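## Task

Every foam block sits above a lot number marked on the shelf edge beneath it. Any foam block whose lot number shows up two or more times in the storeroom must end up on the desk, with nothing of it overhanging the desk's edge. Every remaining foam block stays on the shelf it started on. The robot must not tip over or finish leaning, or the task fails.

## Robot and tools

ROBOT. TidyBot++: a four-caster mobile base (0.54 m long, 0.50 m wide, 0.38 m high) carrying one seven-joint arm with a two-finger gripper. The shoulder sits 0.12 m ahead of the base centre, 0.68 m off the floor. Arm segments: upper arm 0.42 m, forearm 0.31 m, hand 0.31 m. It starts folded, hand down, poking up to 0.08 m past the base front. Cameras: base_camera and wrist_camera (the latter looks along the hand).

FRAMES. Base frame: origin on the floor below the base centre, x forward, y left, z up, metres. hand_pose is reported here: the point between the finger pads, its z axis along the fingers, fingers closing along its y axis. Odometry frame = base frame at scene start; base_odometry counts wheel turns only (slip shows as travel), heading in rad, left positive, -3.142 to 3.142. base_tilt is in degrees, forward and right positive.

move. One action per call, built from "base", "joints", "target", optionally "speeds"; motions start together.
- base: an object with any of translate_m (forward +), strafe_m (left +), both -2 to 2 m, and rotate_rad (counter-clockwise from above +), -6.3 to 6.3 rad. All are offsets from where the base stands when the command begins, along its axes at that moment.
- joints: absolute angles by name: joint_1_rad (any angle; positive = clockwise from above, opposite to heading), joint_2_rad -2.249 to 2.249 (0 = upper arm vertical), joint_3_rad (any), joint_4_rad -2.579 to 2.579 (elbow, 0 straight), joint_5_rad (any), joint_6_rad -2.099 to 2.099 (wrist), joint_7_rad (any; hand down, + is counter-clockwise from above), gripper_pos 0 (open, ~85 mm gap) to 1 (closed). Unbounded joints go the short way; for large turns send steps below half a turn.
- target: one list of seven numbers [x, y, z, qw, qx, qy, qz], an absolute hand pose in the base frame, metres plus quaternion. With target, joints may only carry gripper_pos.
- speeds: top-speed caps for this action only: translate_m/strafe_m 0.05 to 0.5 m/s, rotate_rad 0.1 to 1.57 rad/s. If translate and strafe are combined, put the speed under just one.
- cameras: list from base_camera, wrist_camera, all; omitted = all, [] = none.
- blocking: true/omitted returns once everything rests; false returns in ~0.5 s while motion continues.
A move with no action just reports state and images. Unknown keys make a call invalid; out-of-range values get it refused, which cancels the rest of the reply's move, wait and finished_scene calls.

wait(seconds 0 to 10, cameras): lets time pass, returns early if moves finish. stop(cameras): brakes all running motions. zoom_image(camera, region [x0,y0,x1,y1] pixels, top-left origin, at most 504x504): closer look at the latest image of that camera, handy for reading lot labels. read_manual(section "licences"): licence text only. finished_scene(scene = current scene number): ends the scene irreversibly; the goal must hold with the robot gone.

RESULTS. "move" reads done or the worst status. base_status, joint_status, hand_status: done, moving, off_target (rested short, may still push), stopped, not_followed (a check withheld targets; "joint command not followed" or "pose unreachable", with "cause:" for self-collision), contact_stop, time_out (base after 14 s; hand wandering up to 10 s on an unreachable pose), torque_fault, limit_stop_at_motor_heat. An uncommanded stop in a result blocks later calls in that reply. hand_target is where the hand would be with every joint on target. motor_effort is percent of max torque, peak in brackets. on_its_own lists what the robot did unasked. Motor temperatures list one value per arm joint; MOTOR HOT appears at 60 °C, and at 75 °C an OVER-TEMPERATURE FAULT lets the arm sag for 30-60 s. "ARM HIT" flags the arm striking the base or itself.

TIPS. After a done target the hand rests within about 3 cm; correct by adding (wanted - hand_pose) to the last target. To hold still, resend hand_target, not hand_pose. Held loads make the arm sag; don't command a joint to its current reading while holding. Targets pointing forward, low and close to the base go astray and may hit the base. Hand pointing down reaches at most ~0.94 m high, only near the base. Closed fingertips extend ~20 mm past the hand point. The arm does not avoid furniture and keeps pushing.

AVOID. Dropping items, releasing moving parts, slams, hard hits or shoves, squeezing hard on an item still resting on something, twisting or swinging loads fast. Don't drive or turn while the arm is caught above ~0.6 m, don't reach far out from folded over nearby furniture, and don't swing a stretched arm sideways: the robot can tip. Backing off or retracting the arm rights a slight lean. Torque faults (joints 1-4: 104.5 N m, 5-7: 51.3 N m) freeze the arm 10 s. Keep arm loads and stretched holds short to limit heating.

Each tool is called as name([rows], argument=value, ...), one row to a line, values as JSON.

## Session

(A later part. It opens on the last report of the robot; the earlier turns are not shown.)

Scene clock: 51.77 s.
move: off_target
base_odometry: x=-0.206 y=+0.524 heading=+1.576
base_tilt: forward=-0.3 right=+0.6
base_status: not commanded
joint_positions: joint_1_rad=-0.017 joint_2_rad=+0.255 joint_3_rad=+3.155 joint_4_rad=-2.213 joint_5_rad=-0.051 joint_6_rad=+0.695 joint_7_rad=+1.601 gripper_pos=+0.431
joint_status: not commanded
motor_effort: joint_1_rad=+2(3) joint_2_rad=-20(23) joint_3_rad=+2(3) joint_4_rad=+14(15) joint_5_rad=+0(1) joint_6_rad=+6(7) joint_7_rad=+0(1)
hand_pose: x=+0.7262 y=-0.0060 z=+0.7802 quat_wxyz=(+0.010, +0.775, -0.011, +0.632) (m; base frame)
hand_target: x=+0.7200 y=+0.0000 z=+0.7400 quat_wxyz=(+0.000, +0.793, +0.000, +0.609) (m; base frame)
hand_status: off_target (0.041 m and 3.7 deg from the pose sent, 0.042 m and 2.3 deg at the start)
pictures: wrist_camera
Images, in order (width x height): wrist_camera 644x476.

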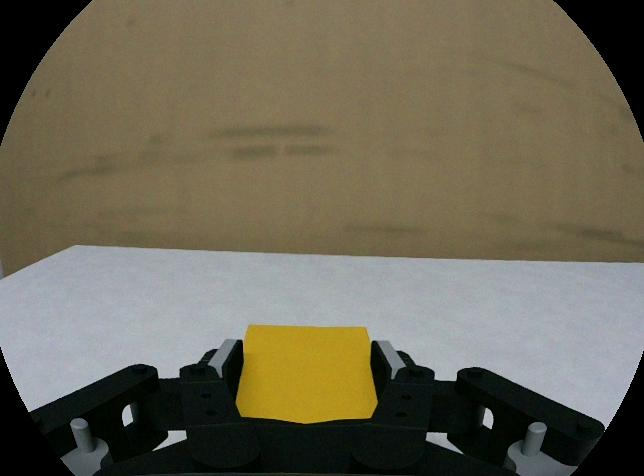

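move(target=[0.72, 0.0, 0.76, 0, 0.793, 0, 0.609], cameras=[])

move(joints={"gripper_pos":0}, cameras=["wrist_camera"])

move(base={"translate_m":-0.25}, speeds={"translate_m":0.2}, cameras=["wrist_camera"])

Scene clock: 52.73 s.
move: done
base_odometry: x=-0.206 y=+0.524 heading=+1.576
base_tilt: forward=-0.3 right=+0.6
base_status: not commanded
joint_positions: joint_1_rad=-0.016 joint_2_rad=+0.244 joint_3_rad=+3.155 joint_4_rad=-2.211 joint_5_rad=-0.051 joint_6_rad=+0.675 joint_7_rad=+1.601 gripper_pos=+0.431
joint_status: not commanded
motor_effort: joint_1_rad=+0(2) joint_2_rad=-22(23) joint_3_rad=+1(2) joint_4_rad=+13(15) joint_5_rad=+1(1) joint_6_rad=+6(7) joint_7_rad=-1(1)
hand_pose: x=+0.7245 y=-0.0060 z=+0.7820 quat_wxyz=(+0.009, +0.777, -0.011, +0.629) (m; base frame)
hand_target: x=+0.7200 y=+0.0000 z=+0.7600 quat_wxyz=(+0.000, +0.793, +0.000, +0.609) (m; base frame)
hand_status: done (0.023 m and 3.4 deg from the pose sent, 0.022 m and 3.7 deg at the start)
pictures: none
No camera images: "cameras" was empty.

Scene clock: 53.60 s.
move: done
base_odometry: x=-0.206 y=+0.524 heading=+1.576
base_tilt: forward=-0.3 right=+0.6
base_status: not commanded
joint_positions: joint_1_rad=-0.016 joint_2_rad=+0.244 joint_3_rad=+3.155 joint_4_rad=-2.211 joint_5_rad=-0.051 joint_6_rad=+0.675 joint_7_rad=+1.601 gripper_pos=+0.000
joint_status: all done
motor_effort: joint_1_rad=+0(1) joint_2_rad=-24(26) joint_3_rad=+0(1) joint_4_rad=+16(17) joint_5_rad=+1(1) joint_6_rad=+8(9) joint_7_rad=+0(1)
hand_pose: x=+0.7245 y=-0.0060 z=+0.7819 quat_wxyz=(+0.009, +0.777, -0.011, +0.629) (m; base frame)
hand_target: x=+0.7200 y=+0.0000 z=+0.7600 quat_wxyz=(+0.000, +0.793, +0.000, +0.609) (m; base frame)
hand_status: not commanded
pictures: wrist_camera
Images, in order (width x height): wrist_camera 644x476.

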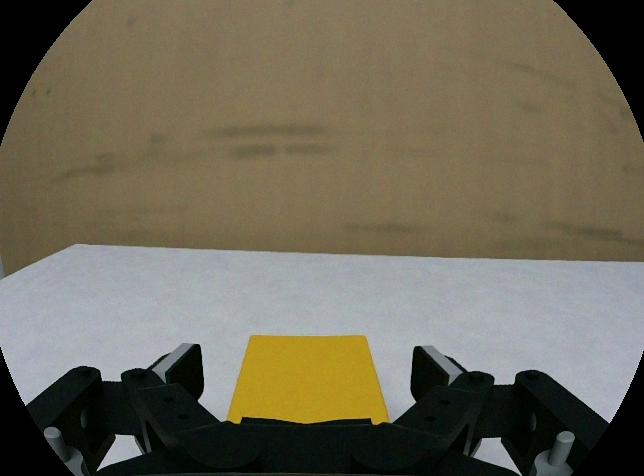

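Scene clock: 55.63 s.
move: done
base_odometry: x=-0.204 y=+0.274 heading=+1.576
base_tilt: forward=-0.3 right=+0.6
base_status: done
joint_positions: joint_1_rad=-0.016 joint_2_rad=+0.245 joint_3_rad=+3.155 joint_4_rad=-2.211 joint_5_rad=-0.051 joint_6_rad=+0.675 joint_7_rad=+1.601 gripper_pos=+0.000
joint_status: not commanded
motor_effort: joint_1_rad=+0(3) joint_2_rad=-24(28) joint_3_rad=+0(2) joint_4_rad=+16(18) joint_5_rad=+1(2) joint_6_rad=+9(9) joint_7_rad=+0(1)
hand_pose: x=+0.7246 y=-0.0062 z=+0.7814 quat_wxyz=(+0.009, +0.778, -0.011, +0.629) (m; base frame)
hand_target: x=+0.7200 y=+0.0000 z=+0.7600 quat_wxyz=(+0.000, +0.793, +0.000, +0.609) (m; base frame)
hand_status: not commanded
pictures: wrist_camera
Images, in order (width x height): wrist_camera 644x476.

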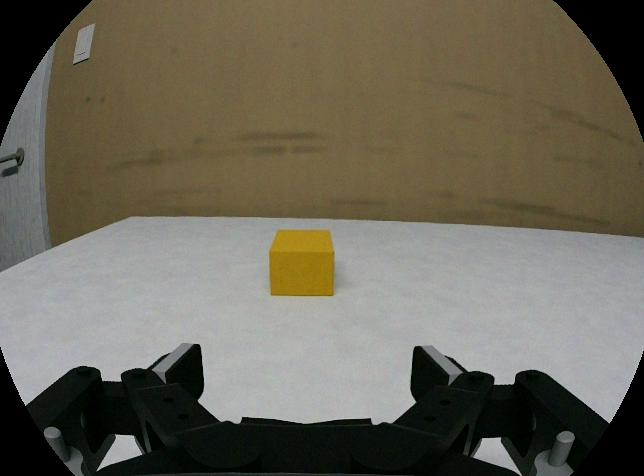

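move(target=[0.6, 0.0, 1.12, 0, 0.766, 0, 0.643], cameras=[])

move(base={"translate_m":-0.1,"strafe_m":0.35}, cameras=[])

move(base={"rotate_rad":1.565}, cameras=[])

move(base={"translate_m":0.75}, cameras=["wrist_camera"])

zoom_image(camera="wrist_camera", region=[220, 150, 460, 330])

Scene clock: 58.40 s.
move: done
base_odometry: x=-0.204 y=+0.274 heading=+1.576
base_tilt: forward=-0.4 right=+0.6
base_status: not commanded
joint_positions: joint_1_rad=-0.016 joint_2_rad=-0.307 joint_3_rad=+3.155 joint_4_rad=-1.594 joint_5_rad=-0.051 joint_6_rad=-0.417 joint_7_rad=+1.601 gripper_pos=+0.000
joint_status: not commanded
motor_effort: joint_1_rad=+0(1) joint_2_rad=-10(27) joint_3_rad=+0(1) joint_4_rad=+22(23) joint_5_rad=+0(1) joint_6_rad=+9(10) joint_7_rad=+0(1)
hand_pose: x=+0.6024 y=+0.0077 z=+1.1296 quat_wxyz=(-0.016, +0.753, +0.001, +0.658) (m; base frame)
hand_target: x=+0.6000 y=+0.0000 z=+1.1200 quat_wxyz=(+0.000, +0.766, +0.000, +0.643) (m; base frame)
hand_status: done (0.013 m and 3.0 deg from the pose sent, 0.361 m and 2.7 deg at the start)
pictures: none
No camera images: "cameras" was empty.

Scene clock: 60.47 s.
move: done
base_odometry: x=-0.554 y=+0.172 heading=+1.577
base_tilt: forward=-0.3 right=+0.6
base_status: done
joint_positions: joint_1_rad=-0.016 joint_2_rad=-0.307 joint_3_rad=+3.151 joint_4_rad=-1.594 joint_5_rad=-0.051 joint_6_rad=-0.420 joint_7_rad=+1.601 gripper_pos=+0.000
joint_status: not commanded
motor_effort: joint_1_rad=-1(2) joint_2_rad=-10(12) joint_3_rad=+0(3) joint_4_rad=+21(23) joint_5_rad=+1(1) joint_6_rad=+8(9) joint_7_rad=+0(1)
hand_pose: x=+0.6022 y=+0.0099 z=+1.1288 quat_wxyz=(-0.016, +0.753, +0.002, +0.657) (m; base frame)
hand_target: x=+0.6000 y=+0.0000 z=+1.1200 quat_wxyz=(+0.000, +0.766, +0.000, +0.643) (m; base frame)
hand_status: not commanded
pictures: none
No camera images: "cameras" was empty.

Scene clock: 62.77 s.
move: done
base_odometry: x=-0.554 y=+0.172 heading=+3.141
base_tilt: forward=-0.3 right=+0.6
base_status: done
joint_positions: joint_1_rad=-0.016 joint_2_rad=-0.307 joint_3_rad=+3.148 joint_4_rad=-1.594 joint_5_rad=-0.051 joint_6_rad=-0.420 joint_7_rad=+1.601 gripper_pos=+0.000
joint_status: not commanded
motor_effort: joint_1_rad=+0(2) joint_2_rad=-10(13) joint_3_rad=+0(3) joint_4_rad=+21(23) joint_5_rad=+1(1) joint_6_rad=+9(9) joint_7_rad=+0(1)
hand_pose: x=+0.6020 y=+0.0116 z=+1.1288 quat_wxyz=(-0.017, +0.753, +0.004, +0.657) (m; base frame)
hand_target: x=+0.6000 y=+0.0000 z=+1.1200 quat_wxyz=(+0.000, +0.766, +0.000, +0.643) (m; base frame)
hand_status: not commanded
pictures: none
No camera images: "cameras" was empty.

Scene clock: 65.67 s.
move: done
base_odometry: x=-1.304 y=+0.172 heading=-3.141
base_tilt: forward=-0.3 right=+0.6
base_status: done
joint_positions: joint_1_rad=-0.016 joint_2_rad=-0.308 joint_3_rad=+3.148 joint_4_rad=-1.594 joint_5_rad=-0.051 joint_6_rad=-0.422 joint_7_rad=+1.601 gripper_pos=+0.000
joint_status: not commanded
motor_effort: joint_1_rad=+0(1) joint_2_rad=-10(14) joint_3_rad=+1(1) joint_4_rad=+22(23) joint_5_rad=+0(1) joint_6_rad=+9(9) joint_7_rad=+0(1)
hand_pose: x=+0.6015 y=+0.0116 z=+1.1288 quat_wxyz=(-0.017, +0.754, +0.004, +0.657) (m; base frame)
hand_target: x=+0.6000 y=+0.0000 z=+1.1200 quat_wxyz=(+0.000, +0.766, +0.000, +0.643) (m; base frame)
hand_status: not commanded
pictures: wrist_camera
Images, in order (width x height): wrist_camera 644x476.

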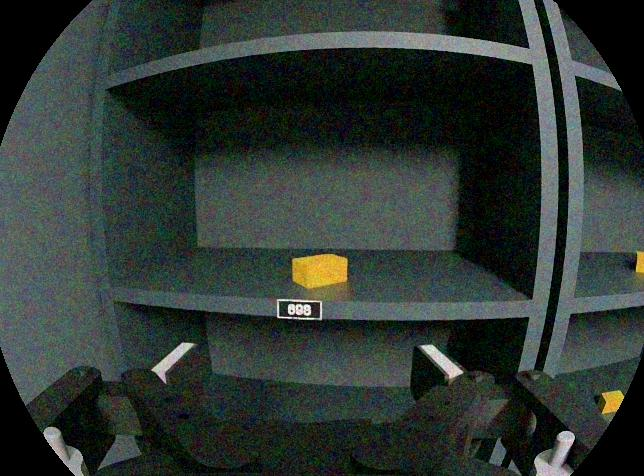

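Scaled by 2.100.

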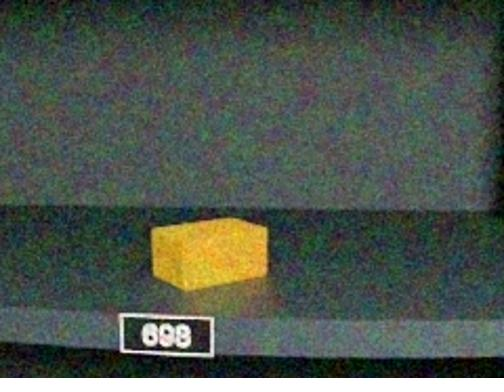

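move(target=[0.72, 0.05, 1.08, 0.281, 0.695, -0.347, 0.563], cameras=["wrist_camera"])

move(base={"translate_m":0.34,"strafe_m":0.12}, cameras=["wrist_camera"])

Scene clock: 70.27 s.
move: done
base_odometry: x=-1.304 y=+0.172 heading=-3.141
base_tilt: forward=-0.3 right=+0.6
base_status: not commanded
joint_positions: joint_1_rad=+2.181 joint_2_rad=-0.917 joint_3_rad=+2.131 joint_4_rad=-0.718 joint_5_rad=-0.444 joint_6_rad=-1.277 joint_7_rad=+0.985 gripper_pos=+0.000
joint_status: not commanded
motor_effort: joint_1_rad=+0(2) joint_2_rad=+33(35) joint_3_rad=+12(13) joint_4_rad=+5(23) joint_5_rad=+5(6) joint_6_rad=+7(10) joint_7_rad=+0(1)
hand_pose: x=+0.7004 y=+0.0283 z=+1.1183 quat_wxyz=(+0.312, +0.673, -0.338, +0.579) (m; base frame)
hand_target: x=+0.7200 y=+0.0500 z=+1.0800 quat_wxyz=(+0.281, +0.695, -0.347, +0.563) (m; base frame)
hand_status: done (0.048 m and 4.9 deg from the pose sent, 0.134 m and 54.8 deg at the start)
pictures: wrist_camera
Images, in order (width x height): wrist_camera 644x476.

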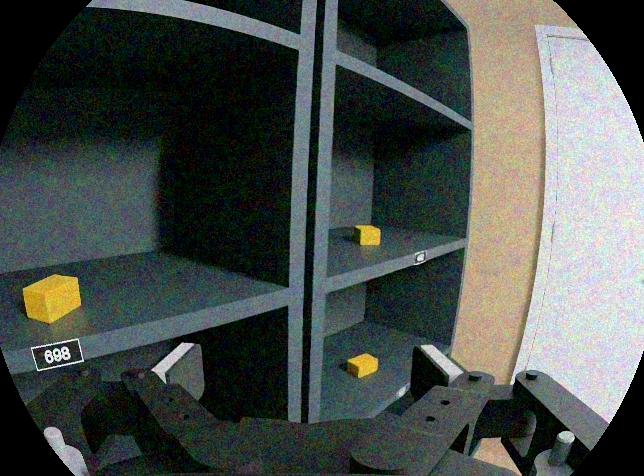

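Scene clock: 72.30 s.
move: done
base_odometry: x=-1.644 y=+0.052 heading=+3.141
base_tilt: forward=-0.3 right=+0.6
base_status: done
joint_positions: joint_1_rad=+2.184 joint_2_rad=-0.928 joint_3_rad=+2.128 joint_4_rad=-0.715 joint_5_rad=-0.449 joint_6_rad=-1.282 joint_7_rad=+0.983 gripper_pos=+0.000
joint_status: not commanded
motor_effort: joint_1_rad=+0(3) joint_2_rad=+34(36) joint_3_rad=+12(13) joint_4_rad=+5(6) joint_5_rad=+6(6) joint_6_rad=+7(8) joint_7_rad=+0(1)
hand_pose: x=+0.7048 y=+0.0330 z=+1.1116 quat_wxyz=(+0.314, +0.676, -0.335, +0.577) (m; base frame)
hand_target: x=+0.7200 y=+0.0500 z=+1.0800 quat_wxyz=(+0.281, +0.695, -0.347, +0.563) (m; base frame)
hand_status: not commanded
pictures: wrist_camera
Images, in order (width x height): wrist_camera 644x476.

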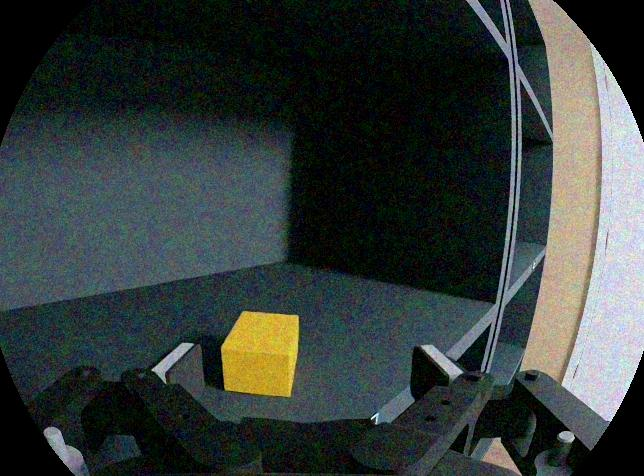

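move(base={"translate_m":0.03,"strafe_m":0.021}, target=[0.72, 0.05, 1.023, 0.281, 0.695, -0.347, 0.563], cameras=["wrist_camera"])

Scene clock: 73.90 s.
move: done
base_odometry: x=-1.674 y=+0.032 heading=+3.141
base_tilt: forward=-0.3 right=+0.6
base_status: done
joint_positions: joint_1_rad=+2.107 joint_2_rad=-1.006 joint_3_rad=+2.098 joint_4_rad=-0.921 joint_5_rad=-0.449 joint_6_rad=-1.226 joint_7_rad=+0.966 gripper_pos=+0.000
joint_status: not commanded
motor_effort: joint_1_rad=+0(3) joint_2_rad=+33(36) joint_3_rad=+14(15) joint_4_rad=+7(7) joint_5_rad=+6(6) joint_6_rad=+7(8) joint_7_rad=+0(0)
hand_pose: x=+0.7019 y=+0.0304 z=+1.0378 quat_wxyz=(+0.305, +0.695, -0.355, +0.546) (m; base frame)
hand_target: x=+0.7200 y=+0.0500 z=+1.0230 quat_wxyz=(+0.281, +0.695, -0.347, +0.563) (m; base frame)
hand_status: done (0.031 m and 3.5 deg from the pose sent, 0.091 m and 4.8 deg at the start)
pictures: wrist_camera
Images, in order (width x height): wrist_camera 644x476.

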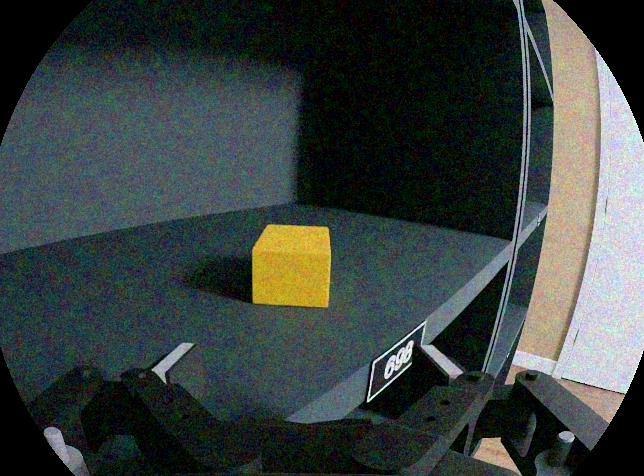

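move(base={"translate_m":0.075,"strafe_m":-0.091}, speeds={"translate_m":0.2}, cameras=["wrist_camera"])

Scene clock: 75.47 s.
move: done
base_odometry: x=-1.749 y=+0.122 heading=+3.141
base_tilt: forward=-0.3 right=+0.6
base_status: done
joint_positions: joint_1_rad=+2.093 joint_2_rad=-1.008 joint_3_rad=+2.097 joint_4_rad=-0.926 joint_5_rad=-0.449 joint_6_rad=-1.225 joint_7_rad=+0.965 gripper_pos=+0.000
joint_status: not commanded
motor_effort: joint_1_rad=+0(5) joint_2_rad=+33(34) joint_3_rad=+14(15) joint_4_rad=+6(8) joint_5_rad=+6(6) joint_6_rad=+7(7) joint_7_rad=+0(1)
hand_pose: x=+0.7013 y=+0.0377 z=+1.0360 quat_wxyz=(+0.301, +0.698, -0.351, +0.547) (m; base frame)
hand_target: x=+0.7200 y=+0.0500 z=+1.0230 quat_wxyz=(+0.281, +0.695, -0.347, +0.563) (m; base frame)
hand_status: not commanded
pictures: wrist_camera
Images, in order (width x height): wrist_camera 644x476.

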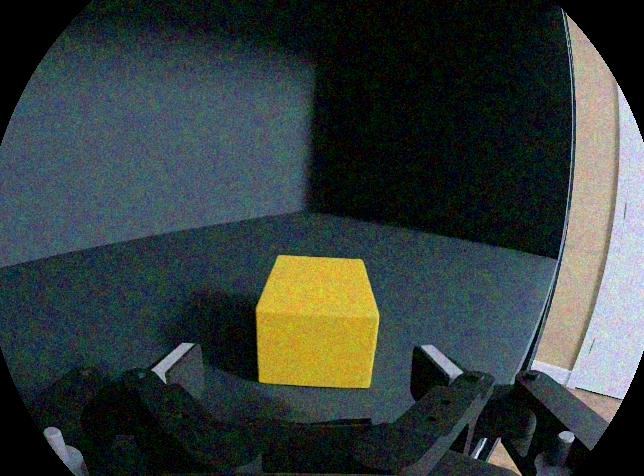

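move(base={"translate_m":0.05,"strafe_m":-0.08}, speeds={"translate_m":0.15}, cameras=["wrist_camera"])

move(joints={"gripper_pos":0.6}, cameras=["wrist_camera"])

move(target=[0.70, 0.06, 1.09, 0.281, 0.695, -0.347, 0.563], cameras=["wrist_camera"])

Scene clock: 76.90 s.
move: done
base_odometry: x=-1.799 y=+0.202 heading=+3.141
base_tilt: forward=-0.3 right=+0.6
base_status: done
joint_positions: joint_1_rad=+2.092 joint_2_rad=-1.009 joint_3_rad=+2.097 joint_4_rad=-0.928 joint_5_rad=-0.449 joint_6_rad=-1.225 joint_7_rad=+0.965 gripper_pos=+0.000
joint_status: not commanded
motor_effort: joint_1_rad=-1(4) joint_2_rad=+33(35) joint_3_rad=+14(15) joint_4_rad=+6(8) joint_5_rad=+6(6) joint_6_rad=+7(8) joint_7_rad=+0(1)
hand_pose: x=+0.7012 y=+0.0379 z=+1.0352 quat_wxyz=(+0.301, +0.698, -0.351, +0.547) (m; base frame)
hand_target: x=+0.7200 y=+0.0500 z=+1.0230 quat_wxyz=(+0.281, +0.695, -0.347, +0.563) (m; base frame)
hand_status: not commanded
pictures: wrist_camera
Images, in order (width x height): wrist_camera 644x476.

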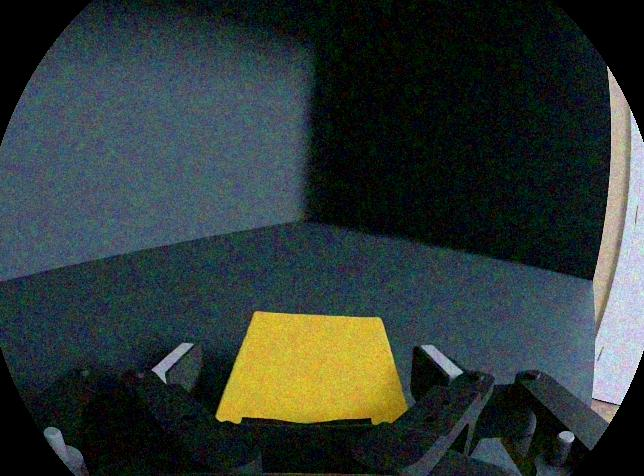

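Scene clock: 77.77 s.
move: off_target
base_odometry: x=-1.799 y=+0.202 heading=+3.141
base_tilt: forward=-0.3 right=+0.6
base_status: not commanded
joint_positions: joint_1_rad=+2.092 joint_2_rad=-1.009 joint_3_rad=+2.097 joint_4_rad=-0.928 joint_5_rad=-0.449 joint_6_rad=-1.220 joint_7_rad=+0.965 gripper_pos=+0.379
joint_status: gripper_pos off_target (ended at +0.379, target +0.600)
motor_effort: joint_1_rad=-1(1) joint_2_rad=+32(33) joint_3_rad=+13(14) joint_4_rad=+6(7) joint_5_rad=+4(6) joint_6_rad=+6(8) joint_7_rad=+0(1)
hand_pose: x=+0.7022 y=+0.0382 z=+1.0361 quat_wxyz=(+0.301, +0.697, -0.350, +0.549) (m; base frame)
hand_target: x=+0.7200 y=+0.0500 z=+1.0230 quat_wxyz=(+0.281, +0.695, -0.347, +0.563) (m; base frame)
hand_status: not commanded
pictures: wrist_camera
Images, in order (width x height): wrist_camera 644x476.

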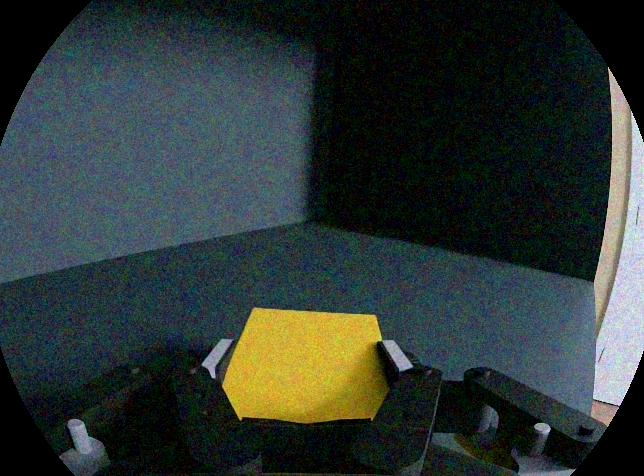

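Scene clock: 79.10 s.
move: done
base_odometry: x=-1.799 y=+0.202 heading=+3.141
base_tilt: forward=-0.3 right=+0.6
base_status: not commanded
joint_positions: joint_1_rad=+2.131 joint_2_rad=-0.926 joint_3_rad=+2.123 joint_4_rad=-0.723 joint_5_rad=-0.449 joint_6_rad=-1.305 joint_7_rad=+0.965 gripper_pos=+0.379
joint_status: not commanded
motor_effort: joint_1_rad=+0(1) joint_2_rad=+33(36) joint_3_rad=+12(15) joint_4_rad=+5(8) joint_5_rad=+6(6) joint_6_rad=+7(8) joint_7_rad=+0(1)
hand_pose: x=+0.6982 y=+0.0589 z=+1.1032 quat_wxyz=(+0.293, +0.687, -0.333, +0.576) (m; base frame)
hand_target: x=+0.7000 y=+0.0600 z=+1.0900 quat_wxyz=(+0.281, +0.695, -0.347, +0.563) (m; base frame)
hand_status: done (0.013 m and 2.8 deg from the pose sent, 0.058 m and 2.8 deg at the start)
pictures: wrist_camera
Images, in order (width x height): wrist_camera 644x476.

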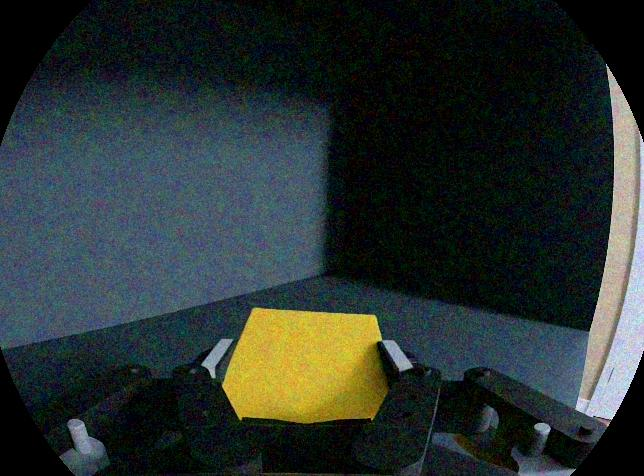

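move(base={"translate_m":-1.75}, cameras=[])

move(base={"rotate_rad":-1.571}, cameras=["wrist_camera"])

move(target=[0.6, 0.0, 1.0, 0, 0.793, 0, 0.609], cameras=["wrist_camera"])

Scene clock: 84.47 s.
move: done
base_odometry: x=-0.049 y=+0.202 heading=+3.141
base_tilt: forward=-0.3 right=+0.6
base_status: done
joint_positions: joint_1_rad=+2.139 joint_2_rad=-0.925 joint_3_rad=+2.124 joint_4_rad=-0.722 joint_5_rad=-0.449 joint_6_rad=-1.308 joint_7_rad=+0.965 gripper_pos=+0.379
joint_status: not commanded
motor_effort: joint_1_rad=+0(2) joint_2_rad=+33(38) joint_3_rad=+12(14) joint_4_rad=+5(7) joint_5_rad=+6(7) joint_6_rad=+7(8) joint_7_rad=+0(1)
hand_pose: x=+0.6975 y=+0.0538 z=+1.1033 quat_wxyz=(+0.295, +0.686, -0.337, +0.574) (m; base frame)
hand_target: x=+0.7000 y=+0.0600 z=+1.0900 quat_wxyz=(+0.281, +0.695, -0.347, +0.563) (m; base frame)
hand_status: not commanded
pictures: none
No camera images: "cameras" was empty.

Scene clock: 87.00 s.
move: done
base_odometry: x=-0.049 y=+0.202 heading=+1.571
base_tilt: forward=-0.3 right=+0.6
base_status: done
joint_positions: joint_1_rad=+2.159 joint_2_rad=-0.924 joint_3_rad=+2.124 joint_4_rad=-0.711 joint_5_rad=-0.449 joint_6_rad=-1.308 joint_7_rad=+0.965 gripper_pos=+0.379
joint_status: not commanded
motor_effort: joint_1_rad=-1(6) joint_2_rad=+33(39) joint_3_rad=+12(14) joint_4_rad=+5(7) joint_5_rad=+6(7) joint_6_rad=+8(8) joint_7_rad=+0(1)
hand_pose: x=+0.6998 y=+0.0461 z=+1.1062 quat_wxyz=(+0.300, +0.682, -0.339, +0.574) (m; base frame)
hand_target: x=+0.7000 y=+0.0600 z=+1.0900 quat_wxyz=(+0.281, +0.695, -0.347, +0.563) (m; base frame)
hand_status: not commanded
pictures: wrist_camera
Images, in order (width x height): wrist_camera 644x476.

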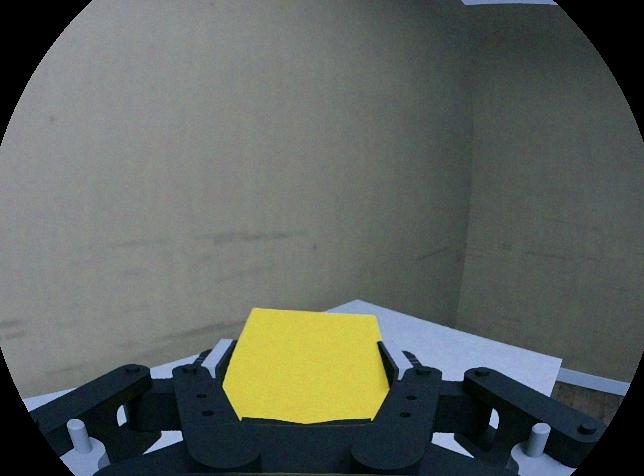

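Scene clock: 90.47 s.
move: done
base_odometry: x=-0.049 y=+0.202 heading=+1.571
base_tilt: forward=-0.3 right=+0.6
base_status: not commanded
joint_positions: joint_1_rad=+0.011 joint_2_rad=-0.342 joint_3_rad=+3.134 joint_4_rad=-1.867 joint_5_rad=-0.070 joint_6_rad=-0.318 joint_7_rad=+1.530 gripper_pos=+0.379
joint_status: not commanded
motor_effort: joint_1_rad=-1(2) joint_2_rad=-10(34) joint_3_rad=+1(13) joint_4_rad=+23(24) joint_5_rad=+1(6) joint_6_rad=+9(10) joint_7_rad=+0(1)
hand_pose: x=+0.5917 y=+0.0070 z=+1.0090 quat_wxyz=(-0.039, +0.795, -0.037, +0.604) (m; base frame)
hand_target: x=+0.6000 y=+0.0000 z=+1.0000 quat_wxyz=(+0.000, +0.793, +0.000, +0.609) (m; base frame)
hand_status: done (0.014 m and 6.2 deg from the pose sent, 0.153 m and 54.1 deg at the start)
pictures: wrist_camera
Images, in order (width x height): wrist_camera 644x476.

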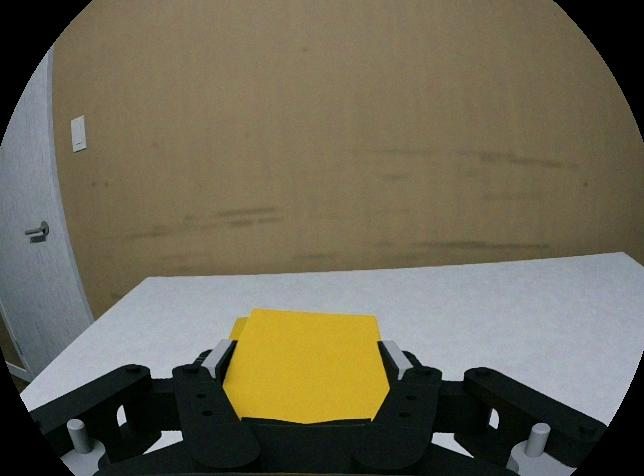

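move(base={"translate_m":0.28,"strafe_m":-0.17}, cameras=["base_camera"])

move(target=[0.72, 0.0, 0.79, 0, 0.793, 0, 0.609], cameras=["wrist_camera"])

move(target=[0.72, 0.0, 0.765, 0, 0.793, 0, 0.609], cameras=["wrist_camera"])

Scene clock: 92.60 s.
move: done
base_odometry: x=+0.121 y=+0.482 heading=+1.571
base_tilt: forward=-0.3 right=+0.6
base_status: done
joint_positions: joint_1_rad=+0.009 joint_2_rad=-0.328 joint_3_rad=+3.142 joint_4_rad=-1.868 joint_5_rad=-0.069 joint_6_rad=-0.314 joint_7_rad=+1.531 gripper_pos=+0.379
joint_status: not commanded
motor_effort: joint_1_rad=+0(1) joint_2_rad=-10(13) joint_3_rad=+1(2) joint_4_rad=+23(24) joint_5_rad=+0(1) joint_6_rad=+8(9) joint_7_rad=+0(1)
hand_pose: x=+0.5966 y=+0.0038 z=+1.0031 quat_wxyz=(-0.037, +0.799, -0.039, +0.599) (m; base frame)
hand_target: x=+0.6000 y=+0.0000 z=+1.0000 quat_wxyz=(+0.000, +0.793, +0.000, +0.609) (m; base frame)
hand_status: not commanded
pictures: base_camera
Images, in order (width x height): base_camera 644x364.

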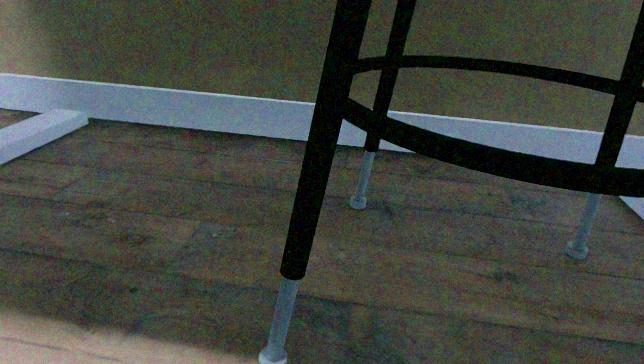

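Scene clock: 94.70 s.
move: done
base_odometry: x=+0.121 y=+0.482 heading=+1.571
base_tilt: forward=-0.3 right=+0.6
base_status: not commanded
joint_positions: joint_1_rad=+0.009 joint_2_rad=+0.172 joint_3_rad=+3.142 joint_4_rad=-2.146 joint_5_rad=-0.058 joint_6_rad=+0.476 joint_7_rad=+1.531 gripper_pos=+0.379
joint_status: not commanded
motor_effort: joint_1_rad=-1(1) joint_2_rad=-22(25) joint_3_rad=+0(1) joint_4_rad=+18(23) joint_5_rad=+1(1) joint_6_rad=+9(10) joint_7_rad=+0(1)
hand_pose: x=+0.7213 y=-0.0120 z=+0.7988 quat_wxyz=(-0.014, +0.795, -0.048, +0.604) (m; base frame)
hand_target: x=+0.7200 y=+0.0000 z=+0.7900 quat_wxyz=(+0.000, +0.793, +0.000, +0.609) (m; base frame)
hand_status: done (0.015 m and 5.7 deg from the pose sent, 0.246 m and 6.3 deg at the start)
pictures: wrist_camera
Images, in order (width x height): wrist_camera 644x476.

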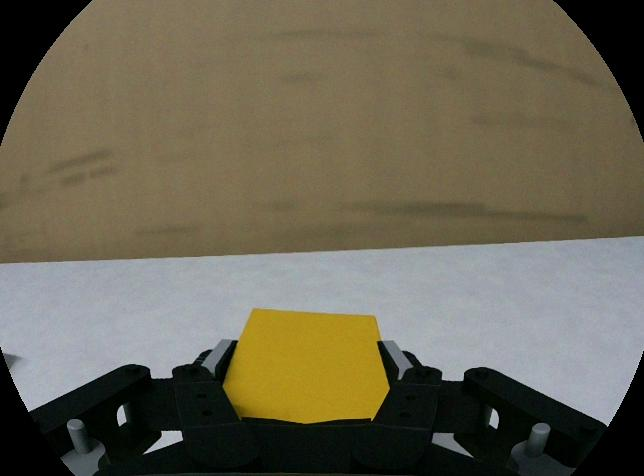

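Scene clock: 95.73 s.
move: done
base_odometry: x=+0.121 y=+0.482 heading=+1.571
base_tilt: forward=-0.3 right=+0.6
base_status: not commanded
joint_positions: joint_1_rad=+0.009 joint_2_rad=+0.228 joint_3_rad=+3.142 joint_4_rad=-2.191 joint_5_rad=-0.057 joint_6_rad=+0.578 joint_7_rad=+1.531 gripper_pos=+0.379
joint_status: not commanded
motor_effort: joint_1_rad=+0(1) joint_2_rad=-25(26) joint_3_rad=+0(0) joint_4_rad=+16(18) joint_5_rad=+1(1) joint_6_rad=+9(10) joint_7_rad=+0(1)
hand_pose: x=+0.7218 y=-0.0136 z=+0.7730 quat_wxyz=(-0.012, +0.794, -0.048, +0.605) (m; base frame)
hand_target: x=+0.7200 y=+0.0000 z=+0.7650 quat_wxyz=(+0.000, +0.793, +0.000, +0.609) (m; base frame)
hand_status: done (0.016 m and 5.7 deg from the pose sent, 0.036 m and 5.7 deg at the start)
pictures: wrist_camera
Images, in order (width x height): wrist_camera 644x476.

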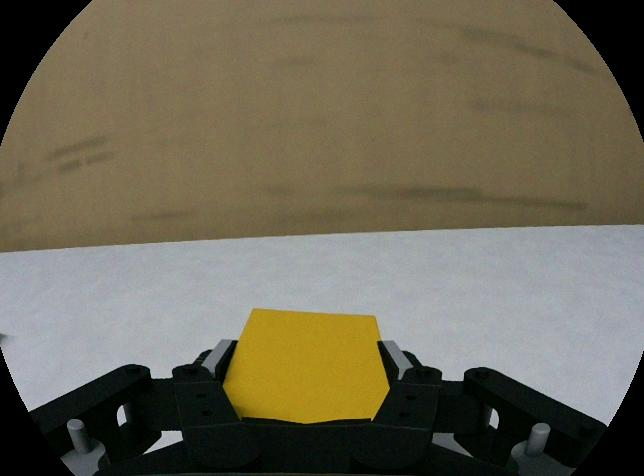

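move(target=[0.72, 0.0, 0.752, 0, 0.793, 0, 0.609], cameras=["wrist_camera"])

move(target=[0.72, 0.0, 0.74, 0, 0.793, 0, 0.609], cameras=["wrist_camera"])

Scene clock: 96.57 s.
move: done
base_odometry: x=+0.121 y=+0.482 heading=+1.571
base_tilt: forward=-0.3 right=+0.6
base_status: not commanded
joint_positions: joint_1_rad=+0.009 joint_2_rad=+0.246 joint_3_rad=+3.142 joint_4_rad=-2.207 joint_5_rad=-0.057 joint_6_rad=+0.635 joint_7_rad=+1.531 gripper_pos=+0.379
joint_status: not commanded
motor_effort: joint_1_rad=+0(1) joint_2_rad=-23(25) joint_3_rad=+0(1) joint_4_rad=+16(17) joint_5_rad=+1(1) joint_6_rad=+8(10) joint_7_rad=+0(0)
hand_pose: x=+0.7228 y=-0.0143 z=+0.7707 quat_wxyz=(-0.010, +0.788, -0.048, +0.614) (m; base frame)
hand_target: x=+0.7200 y=+0.0000 z=+0.7520 quat_wxyz=(+0.000, +0.793, +0.000, +0.609) (m; base frame)
hand_status: done (0.024 m and 5.6 deg from the pose sent, 0.025 m and 5.7 deg at the start)
pictures: wrist_camera
Images, in order (width x height): wrist_camera 644x476.

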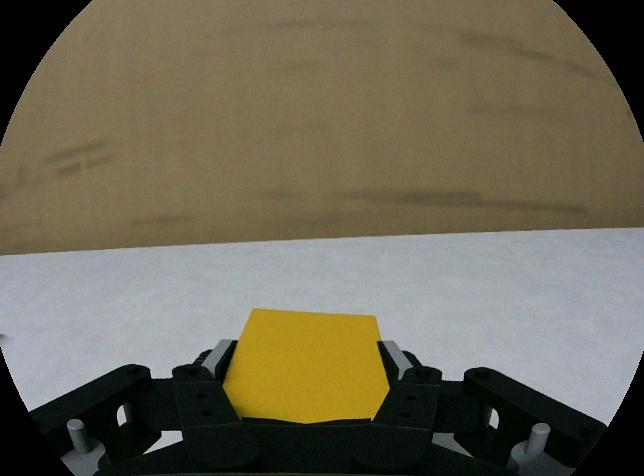

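Scene clock: 97.23 s.
move: off_target
base_odometry: x=+0.121 y=+0.482 heading=+1.571
base_tilt: forward=-0.3 right=+0.6
base_status: not commanded
joint_positions: joint_1_rad=+0.008 joint_2_rad=+0.264 joint_3_rad=+3.142 joint_4_rad=-2.221 joint_5_rad=-0.056 joint_6_rad=+0.689 joint_7_rad=+1.531 gripper_pos=+0.379
joint_status: not commanded
motor_effort: joint_1_rad=+0(0) joint_2_rad=-22(24) joint_3_rad=+0(1) joint_4_rad=+14(16) joint_5_rad=+1(1) joint_6_rad=+7(8) joint_7_rad=+0(1)
hand_pose: x=+0.7240 y=-0.0146 z=+0.7693 quat_wxyz=(-0.009, +0.781, -0.047, +0.623) (m; base frame)
hand_target: x=+0.7200 y=+0.0000 z=+0.7400 quat_wxyz=(+0.000, +0.793, +0.000, +0.609) (m; base frame)
hand_status: off_target (0.033 m and 5.9 deg from the pose sent, 0.034 m and 5.6 deg at the start)
pictures: wrist_camera
Images, in order (width x height): wrist_camera 644x476.

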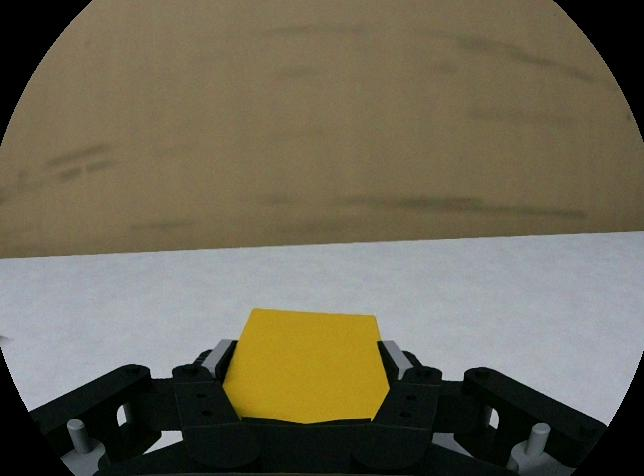

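Contact; release, back away, raise, and go look behind the partition.

move(target=[0.72, 0.0, 0.753, 0, 0.793, 0, 0.609], cameras=[])

move(joints={"gripper_pos":0}, cameras=[])

move(base={"translate_m":-0.3}, speeds={"translate_m":0.3}, cameras=["wrist_camera"])

move(target=[0.55, 0.0, 0.95, 0, 0.766, 0, 0.643], cameras=[])

move(base={"rotate_rad":-1.571}, cameras=["wrist_camera"])

move(base={"rotate_rad":-0.7})

Scene clock: 98.13 s.
move: done
base_odometry: x=+0.121 y=+0.482 heading=+1.571
base_tilt: forward=-0.3 right=+0.6
base_status: not commanded
joint_positions: joint_1_rad=+0.008 joint_2_rad=+0.261 joint_3_rad=+3.142 joint_4_rad=-2.220 joint_5_rad=-0.056 joint_6_rad=+0.684 joint_7_rad=+1.531 gripper_pos=+0.379
joint_status: not commanded
motor_effort: joint_1_rad=+0(1) joint_2_rad=-23(24) joint_3_rad=+0(1) joint_4_rad=+14(16) joint_5_rad=+1(1) joint_6_rad=+7(8) joint_7_rad=+0(1)
hand_pose: x=+0.7234 y=-0.0145 z=+0.7696 quat_wxyz=(-0.010, +0.781, -0.047, +0.622) (m; base frame)
hand_target: x=+0.7200 y=+0.0000 z=+0.7530 quat_wxyz=(+0.000, +0.793, +0.000, +0.609) (m; base frame)
hand_status: done (0.022 m and 5.8 deg from the pose sent, 0.022 m and 5.9 deg at the start)
pictures: none
No camera images: "cameras" was empty.

Scene clock: 99.00 s.
move: done
base_odometry: x=+0.121 y=+0.482 heading=+1.571
base_tilt: forward=-0.3 right=+0.6
base_status: not commanded
joint_positions: joint_1_rad=+0.008 joint_2_rad=+0.261 joint_3_rad=+3.142 joint_4_rad=-2.221 joint_5_rad=-0.056 joint_6_rad=+0.684 joint_7_rad=+1.531 gripper_pos=+0.000
joint_status: all done
motor_effort: joint_1_rad=+0(1) joint_2_rad=-25(26) joint_3_rad=+0(1) joint_4_rad=+16(17) joint_5_rad=+1(1) joint_6_rad=+9(9) joint_7_rad=+0(1)
hand_pose: x=+0.7234 y=-0.0145 z=+0.7696 quat_wxyz=(-0.010, +0.781, -0.047, +0.622) (m; base frame)
hand_target: x=+0.7200 y=+0.0000 z=+0.7530 quat_wxyz=(+0.000, +0.793, +0.000, +0.609) (m; base frame)
hand_status: not commanded
pictures: none
No camera images: "cameras" was empty.

Scene clock: 100.97 s.
move: done
base_odometry: x=+0.121 y=+0.182 heading=+1.571
base_tilt: forward=-0.3 right=+0.6
base_status: done
joint_positions: joint_1_rad=+0.008 joint_2_rad=+0.262 joint_3_rad=+3.142 joint_4_rad=-2.221 joint_5_rad=-0.055 joint_6_rad=+0.684 joint_7_rad=+1.531 gripper_pos=+0.000
joint_status: not commanded
motor_effort: joint_1_rad=+0(3) joint_2_rad=-24(27) joint_3_rad=+0(2) joint_4_rad=+15(17) joint_5_rad=+1(2) joint_6_rad=+9(9) joint_7_rad=+0(1)
hand_pose: x=+0.7234 y=-0.0143 z=+0.7690 quat_wxyz=(-0.010, +0.782, -0.046, +0.622) (m; base frame)
hand_target: x=+0.7200 y=+0.0000 z=+0.7530 quat_wxyz=(+0.000, +0.793, +0.000, +0.609) (m; base frame)
hand_status: not commanded
pictures: wrist_camera
Images, in order (width x height): wrist_camera 644x476.

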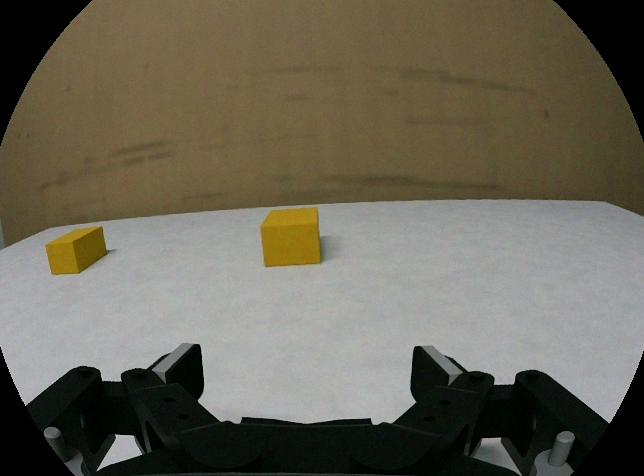

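Scene clock: 103.30 s.
move: done
base_odometry: x=+0.121 y=+0.182 heading=+1.571
base_tilt: forward=-0.4 right=+0.6
base_status: not commanded
joint_positions: joint_1_rad=+0.008 joint_2_rad=-0.446 joint_3_rad=+3.142 joint_4_rad=-2.220 joint_5_rad=-0.055 joint_6_rad=+0.054 joint_7_rad=+1.531 gripper_pos=+0.000
joint_status: not commanded
motor_effort: joint_1_rad=+0(1) joint_2_rad=-5(27) joint_3_rad=+0(1) joint_4_rad=+22(23) joint_5_rad=+1(1) joint_6_rad=+9(9) joint_7_rad=+0(1)
hand_pose: x=+0.5532 y=-0.0030 z=+0.9521 quat_wxyz=(-0.027, +0.757, -0.040, +0.652) (m; base frame)
hand_target: x=+0.5500 y=+0.0000 z=+0.9500 quat_wxyz=(+0.000, +0.766, +0.000, +0.643) (m; base frame)
hand_status: done (0.005 m and 5.8 deg from the pose sent, 0.251 m and 6.2 deg at the start)
pictures: none
No camera images: "cameras" was empty.

Scene clock: 105.60 s.
move: done
base_odometry: x=+0.121 y=+0.182 heading=+0.000
base_tilt: forward=-0.3 right=+0.6
base_status: done
joint_positions: joint_1_rad=+0.006 joint_2_rad=-0.446 joint_3_rad=+3.147 joint_4_rad=-2.218 joint_5_rad=-0.055 joint_6_rad=+0.052 joint_7_rad=+1.531 gripper_pos=+0.000
joint_status: not commanded
motor_effort: joint_1_rad=+0(2) joint_2_rad=-6(7) joint_3_rad=+1(3) joint_4_rad=+22(23) joint_5_rad=+1(1) joint_6_rad=+8(9) joint_7_rad=+0(1)
hand_pose: x=+0.5533 y=-0.0046 z=+0.9523 quat_wxyz=(-0.027, +0.757, -0.042, +0.652) (m; base frame)
hand_target: x=+0.5500 y=+0.0000 z=+0.9500 quat_wxyz=(+0.000, +0.766, +0.000, +0.643) (m; base frame)
hand_status: not commanded
pictures: wrist_camera
Images, in order (width x height): wrist_camera 644x476.

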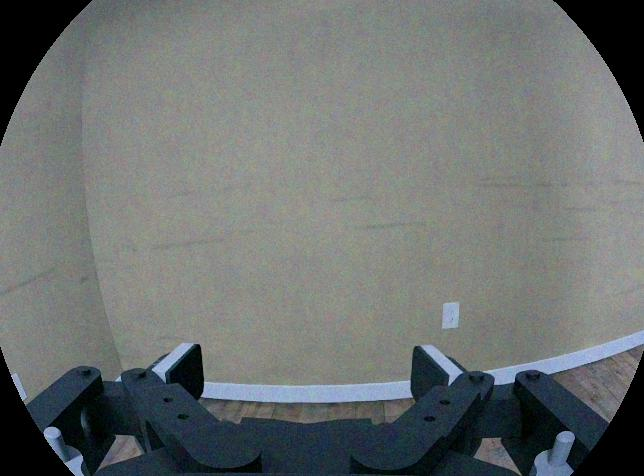

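Scene clock: 107.23 s.
move: done
base_odometry: x=+0.121 y=+0.182 heading=-0.699
base_tilt: forward=-0.3 right=+0.6
base_status: done
joint_positions: joint_1_rad=+0.004 joint_2_rad=-0.446 joint_3_rad=+3.149 joint_4_rad=-2.218 joint_5_rad=-0.055 joint_6_rad=+0.052 joint_7_rad=+1.531 gripper_pos=+0.000
joint_status: not commanded
motor_effort: joint_1_rad=-1(2) joint_2_rad=-6(7) joint_3_rad=+1(2) joint_4_rad=+22(23) joint_5_rad=+1(1) joint_6_rad=+8(9) joint_7_rad=+0(1)
hand_pose: x=+0.5533 y=-0.0052 z=+0.9522 quat_wxyz=(-0.028, +0.757, -0.042, +0.652) (m; base frame)
hand_target: x=+0.5500 y=+0.0000 z=+0.9500 quat_wxyz=(+0.000, +0.766, +0.000, +0.643) (m; base frame)
hand_status: not commanded
pictures: base_camera, wrist_camera
Images, in order (width x height): base_camera 644x364, wrist_camera 644x476.

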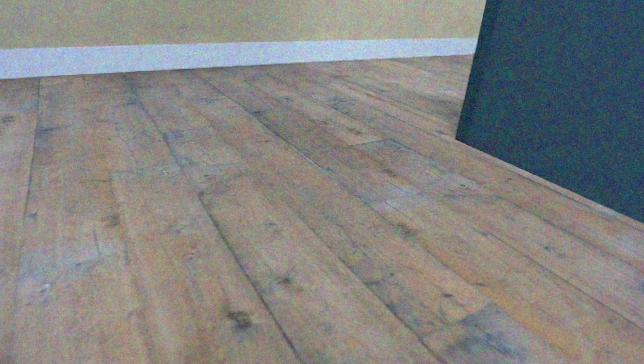

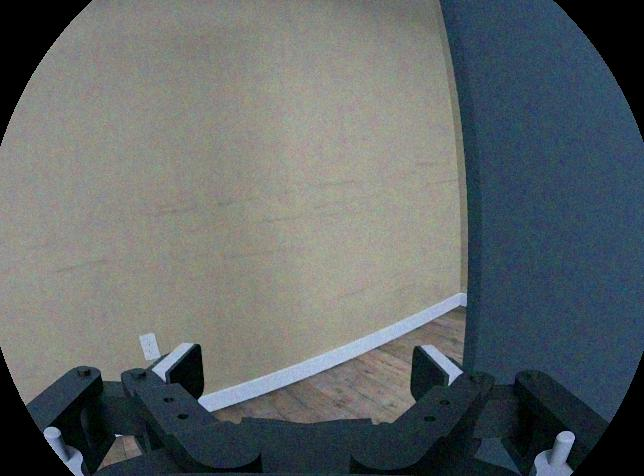

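move(base={"translate_m":1.055,"strafe_m":0.889}, cameras=[])

move(base={"rotate_rad":-1.15})

Scene clock: 111.80 s.
move: done
base_odometry: x=+1.500 y=+0.184 heading=-0.700
base_tilt: forward=-0.4 right=+0.6
base_status: done
joint_positions: joint_1_rad=+0.013 joint_2_rad=-0.504 joint_3_rad=+3.174 joint_4_rad=-2.231 joint_5_rad=-0.055 joint_6_rad=+0.003 joint_7_rad=+1.536 gripper_pos=+0.000
joint_status: not commanded
motor_effort: joint_1_rad=-4(8) joint_2_rad=+5(11) joint_3_rad=-4(8) joint_4_rad=+29(33) joint_5_rad=+0(1) joint_6_rad=+12(16) joint_7_rad=-1(1)
hand_pose: x=+0.5339 y=-0.0202 z=+0.9537 quat_wxyz=(-0.022, +0.757, -0.055, +0.650) (m; base frame)
hand_target: x=+0.5500 y=+0.0000 z=+0.9500 quat_wxyz=(+0.000, +0.766, +0.000, +0.643) (m; base frame)
hand_status: not commanded
pictures: none
No camera images: "cameras" was empty.

Scene clock: 113.83 s.
move: done
base_odometry: x=+1.500 y=+0.184 heading=-1.849
base_tilt: forward=-0.4 right=+0.6
base_status: done
joint_positions: joint_1_rad=+0.001 joint_2_rad=-0.463 joint_3_rad=+3.153 joint_4_rad=-2.211 joint_5_rad=-0.055 joint_6_rad=+0.003 joint_7_rad=+1.536 gripper_pos=+0.000
joint_status: not commanded
motor_effort: joint_1_rad=-1(3) joint_2_rad=-5(7) joint_3_rad=+0(3) joint_4_rad=+23(27) joint_5_rad=+1(1) joint_6_rad=+9(12) joint_7_rad=+0(1)
hand_pose: x=+0.5471 y=-0.0049 z=+0.9493 quat_wxyz=(-0.027, +0.765, -0.040, +0.643) (m; base frame)
hand_target: x=+0.5500 y=+0.0000 z=+0.9500 quat_wxyz=(+0.000, +0.766, +0.000, +0.643) (m; base frame)
hand_status: not commanded
pictures: base_camera, wrist_camera
Images, in order (width x height): base_camera 644x364, wrist_camera 644x476.

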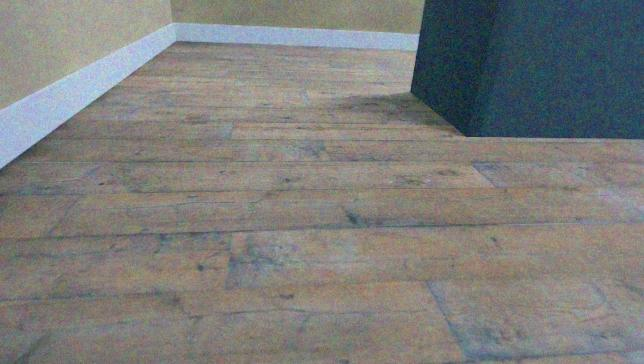

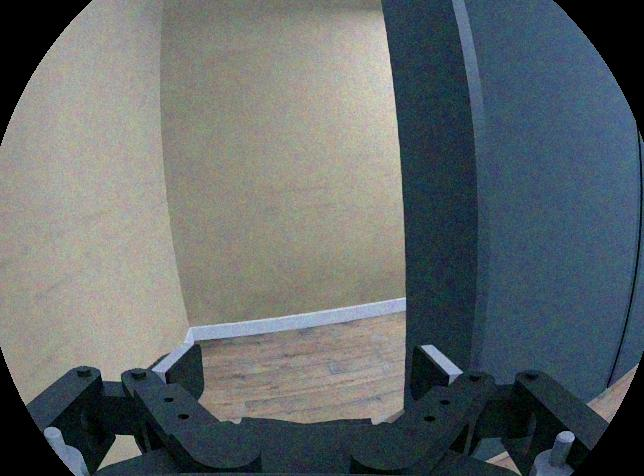

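move(base={"translate_m":1.41,"strafe_m":0.68}, cameras=[])

move(base={"rotate_rad":-1.4})

Scene clock: 121.97 s.
move: time_out
base_odometry: x=+1.635 y=-0.590 heading=-1.848
base_tilt: forward=-0.4 right=+0.6
base_status: translate_m time_out (by the wheels' count: +0.707 of +1.410); strafe_m time_out (by the wheels' count: +0.342 of +0.680)
joint_positions: joint_1_rad=-0.004 joint_2_rad=-0.455 joint_3_rad=+3.148 joint_4_rad=-2.207 joint_5_rad=-0.055 joint_6_rad=+0.003 joint_7_rad=+1.536 gripper_pos=+0.000
joint_status: not commanded
motor_effort: joint_1_rad=+0(4) joint_2_rad=-4(17) joint_3_rad=+1(8) joint_4_rad=+22(27) joint_5_rad=+1(1) joint_6_rad=+8(11) joint_7_rad=+0(1)
hand_pose: x=+0.5497 y=+0.0001 z=+0.9480 quat_wxyz=(-0.029, +0.766, -0.036, +0.641) (m; base frame)
hand_target: x=+0.5500 y=+0.0000 z=+0.9500 quat_wxyz=(+0.000, +0.766, +0.000, +0.643) (m; base frame)
hand_status: not commanded
pictures: none
No camera images: "cameras" was empty.

not run: a stop that you did not command came earlier in this reply.

wait(seconds=0)

Scene clock: 122.10 s.
base_odometry: x=+1.635 y=-0.590 heading=-1.848
base_tilt: forward=-0.3 right=+0.6
base_status: translate_m time_out (by the wheels' count: +0.707 of +1.410); strafe_m time_out (by the wheels' count: +0.342 of +0.680)
joint_positions: joint_1_rad=-0.004 joint_2_rad=-0.455 joint_3_rad=+3.148 joint_4_rad=-2.207 joint_5_rad=-0.055 joint_6_rad=+0.003 joint_7_rad=+1.536 gripper_pos=+0.000
joint_status: not commanded
motor_effort: joint_1_rad=+0(4) joint_2_rad=-5(17) joint_3_rad=+0(8) joint_4_rad=+22(27) joint_5_rad=+1(1) joint_6_rad=+8(11) joint_7_rad=+0(1)
hand_pose: x=+0.5497 y=+0.0001 z=+0.9480 quat_wxyz=(-0.029, +0.766, -0.036, +0.641) (m; base frame)
hand_target: x=+0.5500 y=+0.0000 z=+0.9500 quat_wxyz=(+0.000, +0.766, +0.000, +0.643) (m; base frame)
hand_status: not commanded
pictures: base_camera, wrist_camera
Images, in order (width x height): base_camera 644x364, wrist_camera 644x476.

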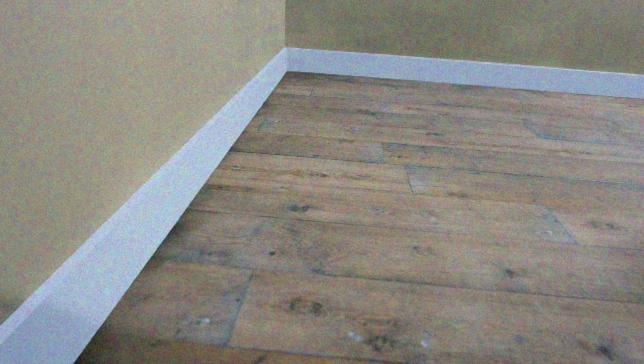

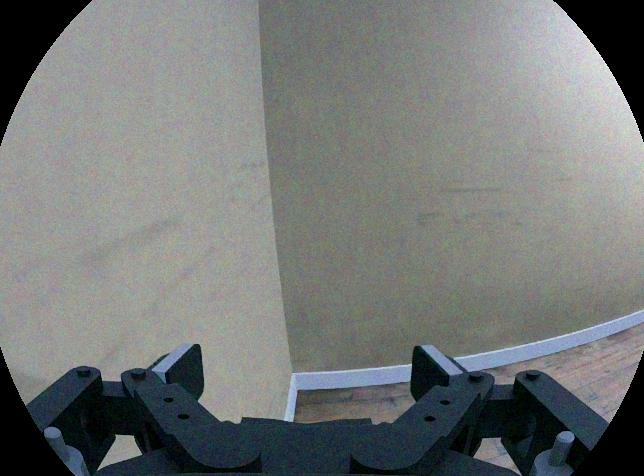

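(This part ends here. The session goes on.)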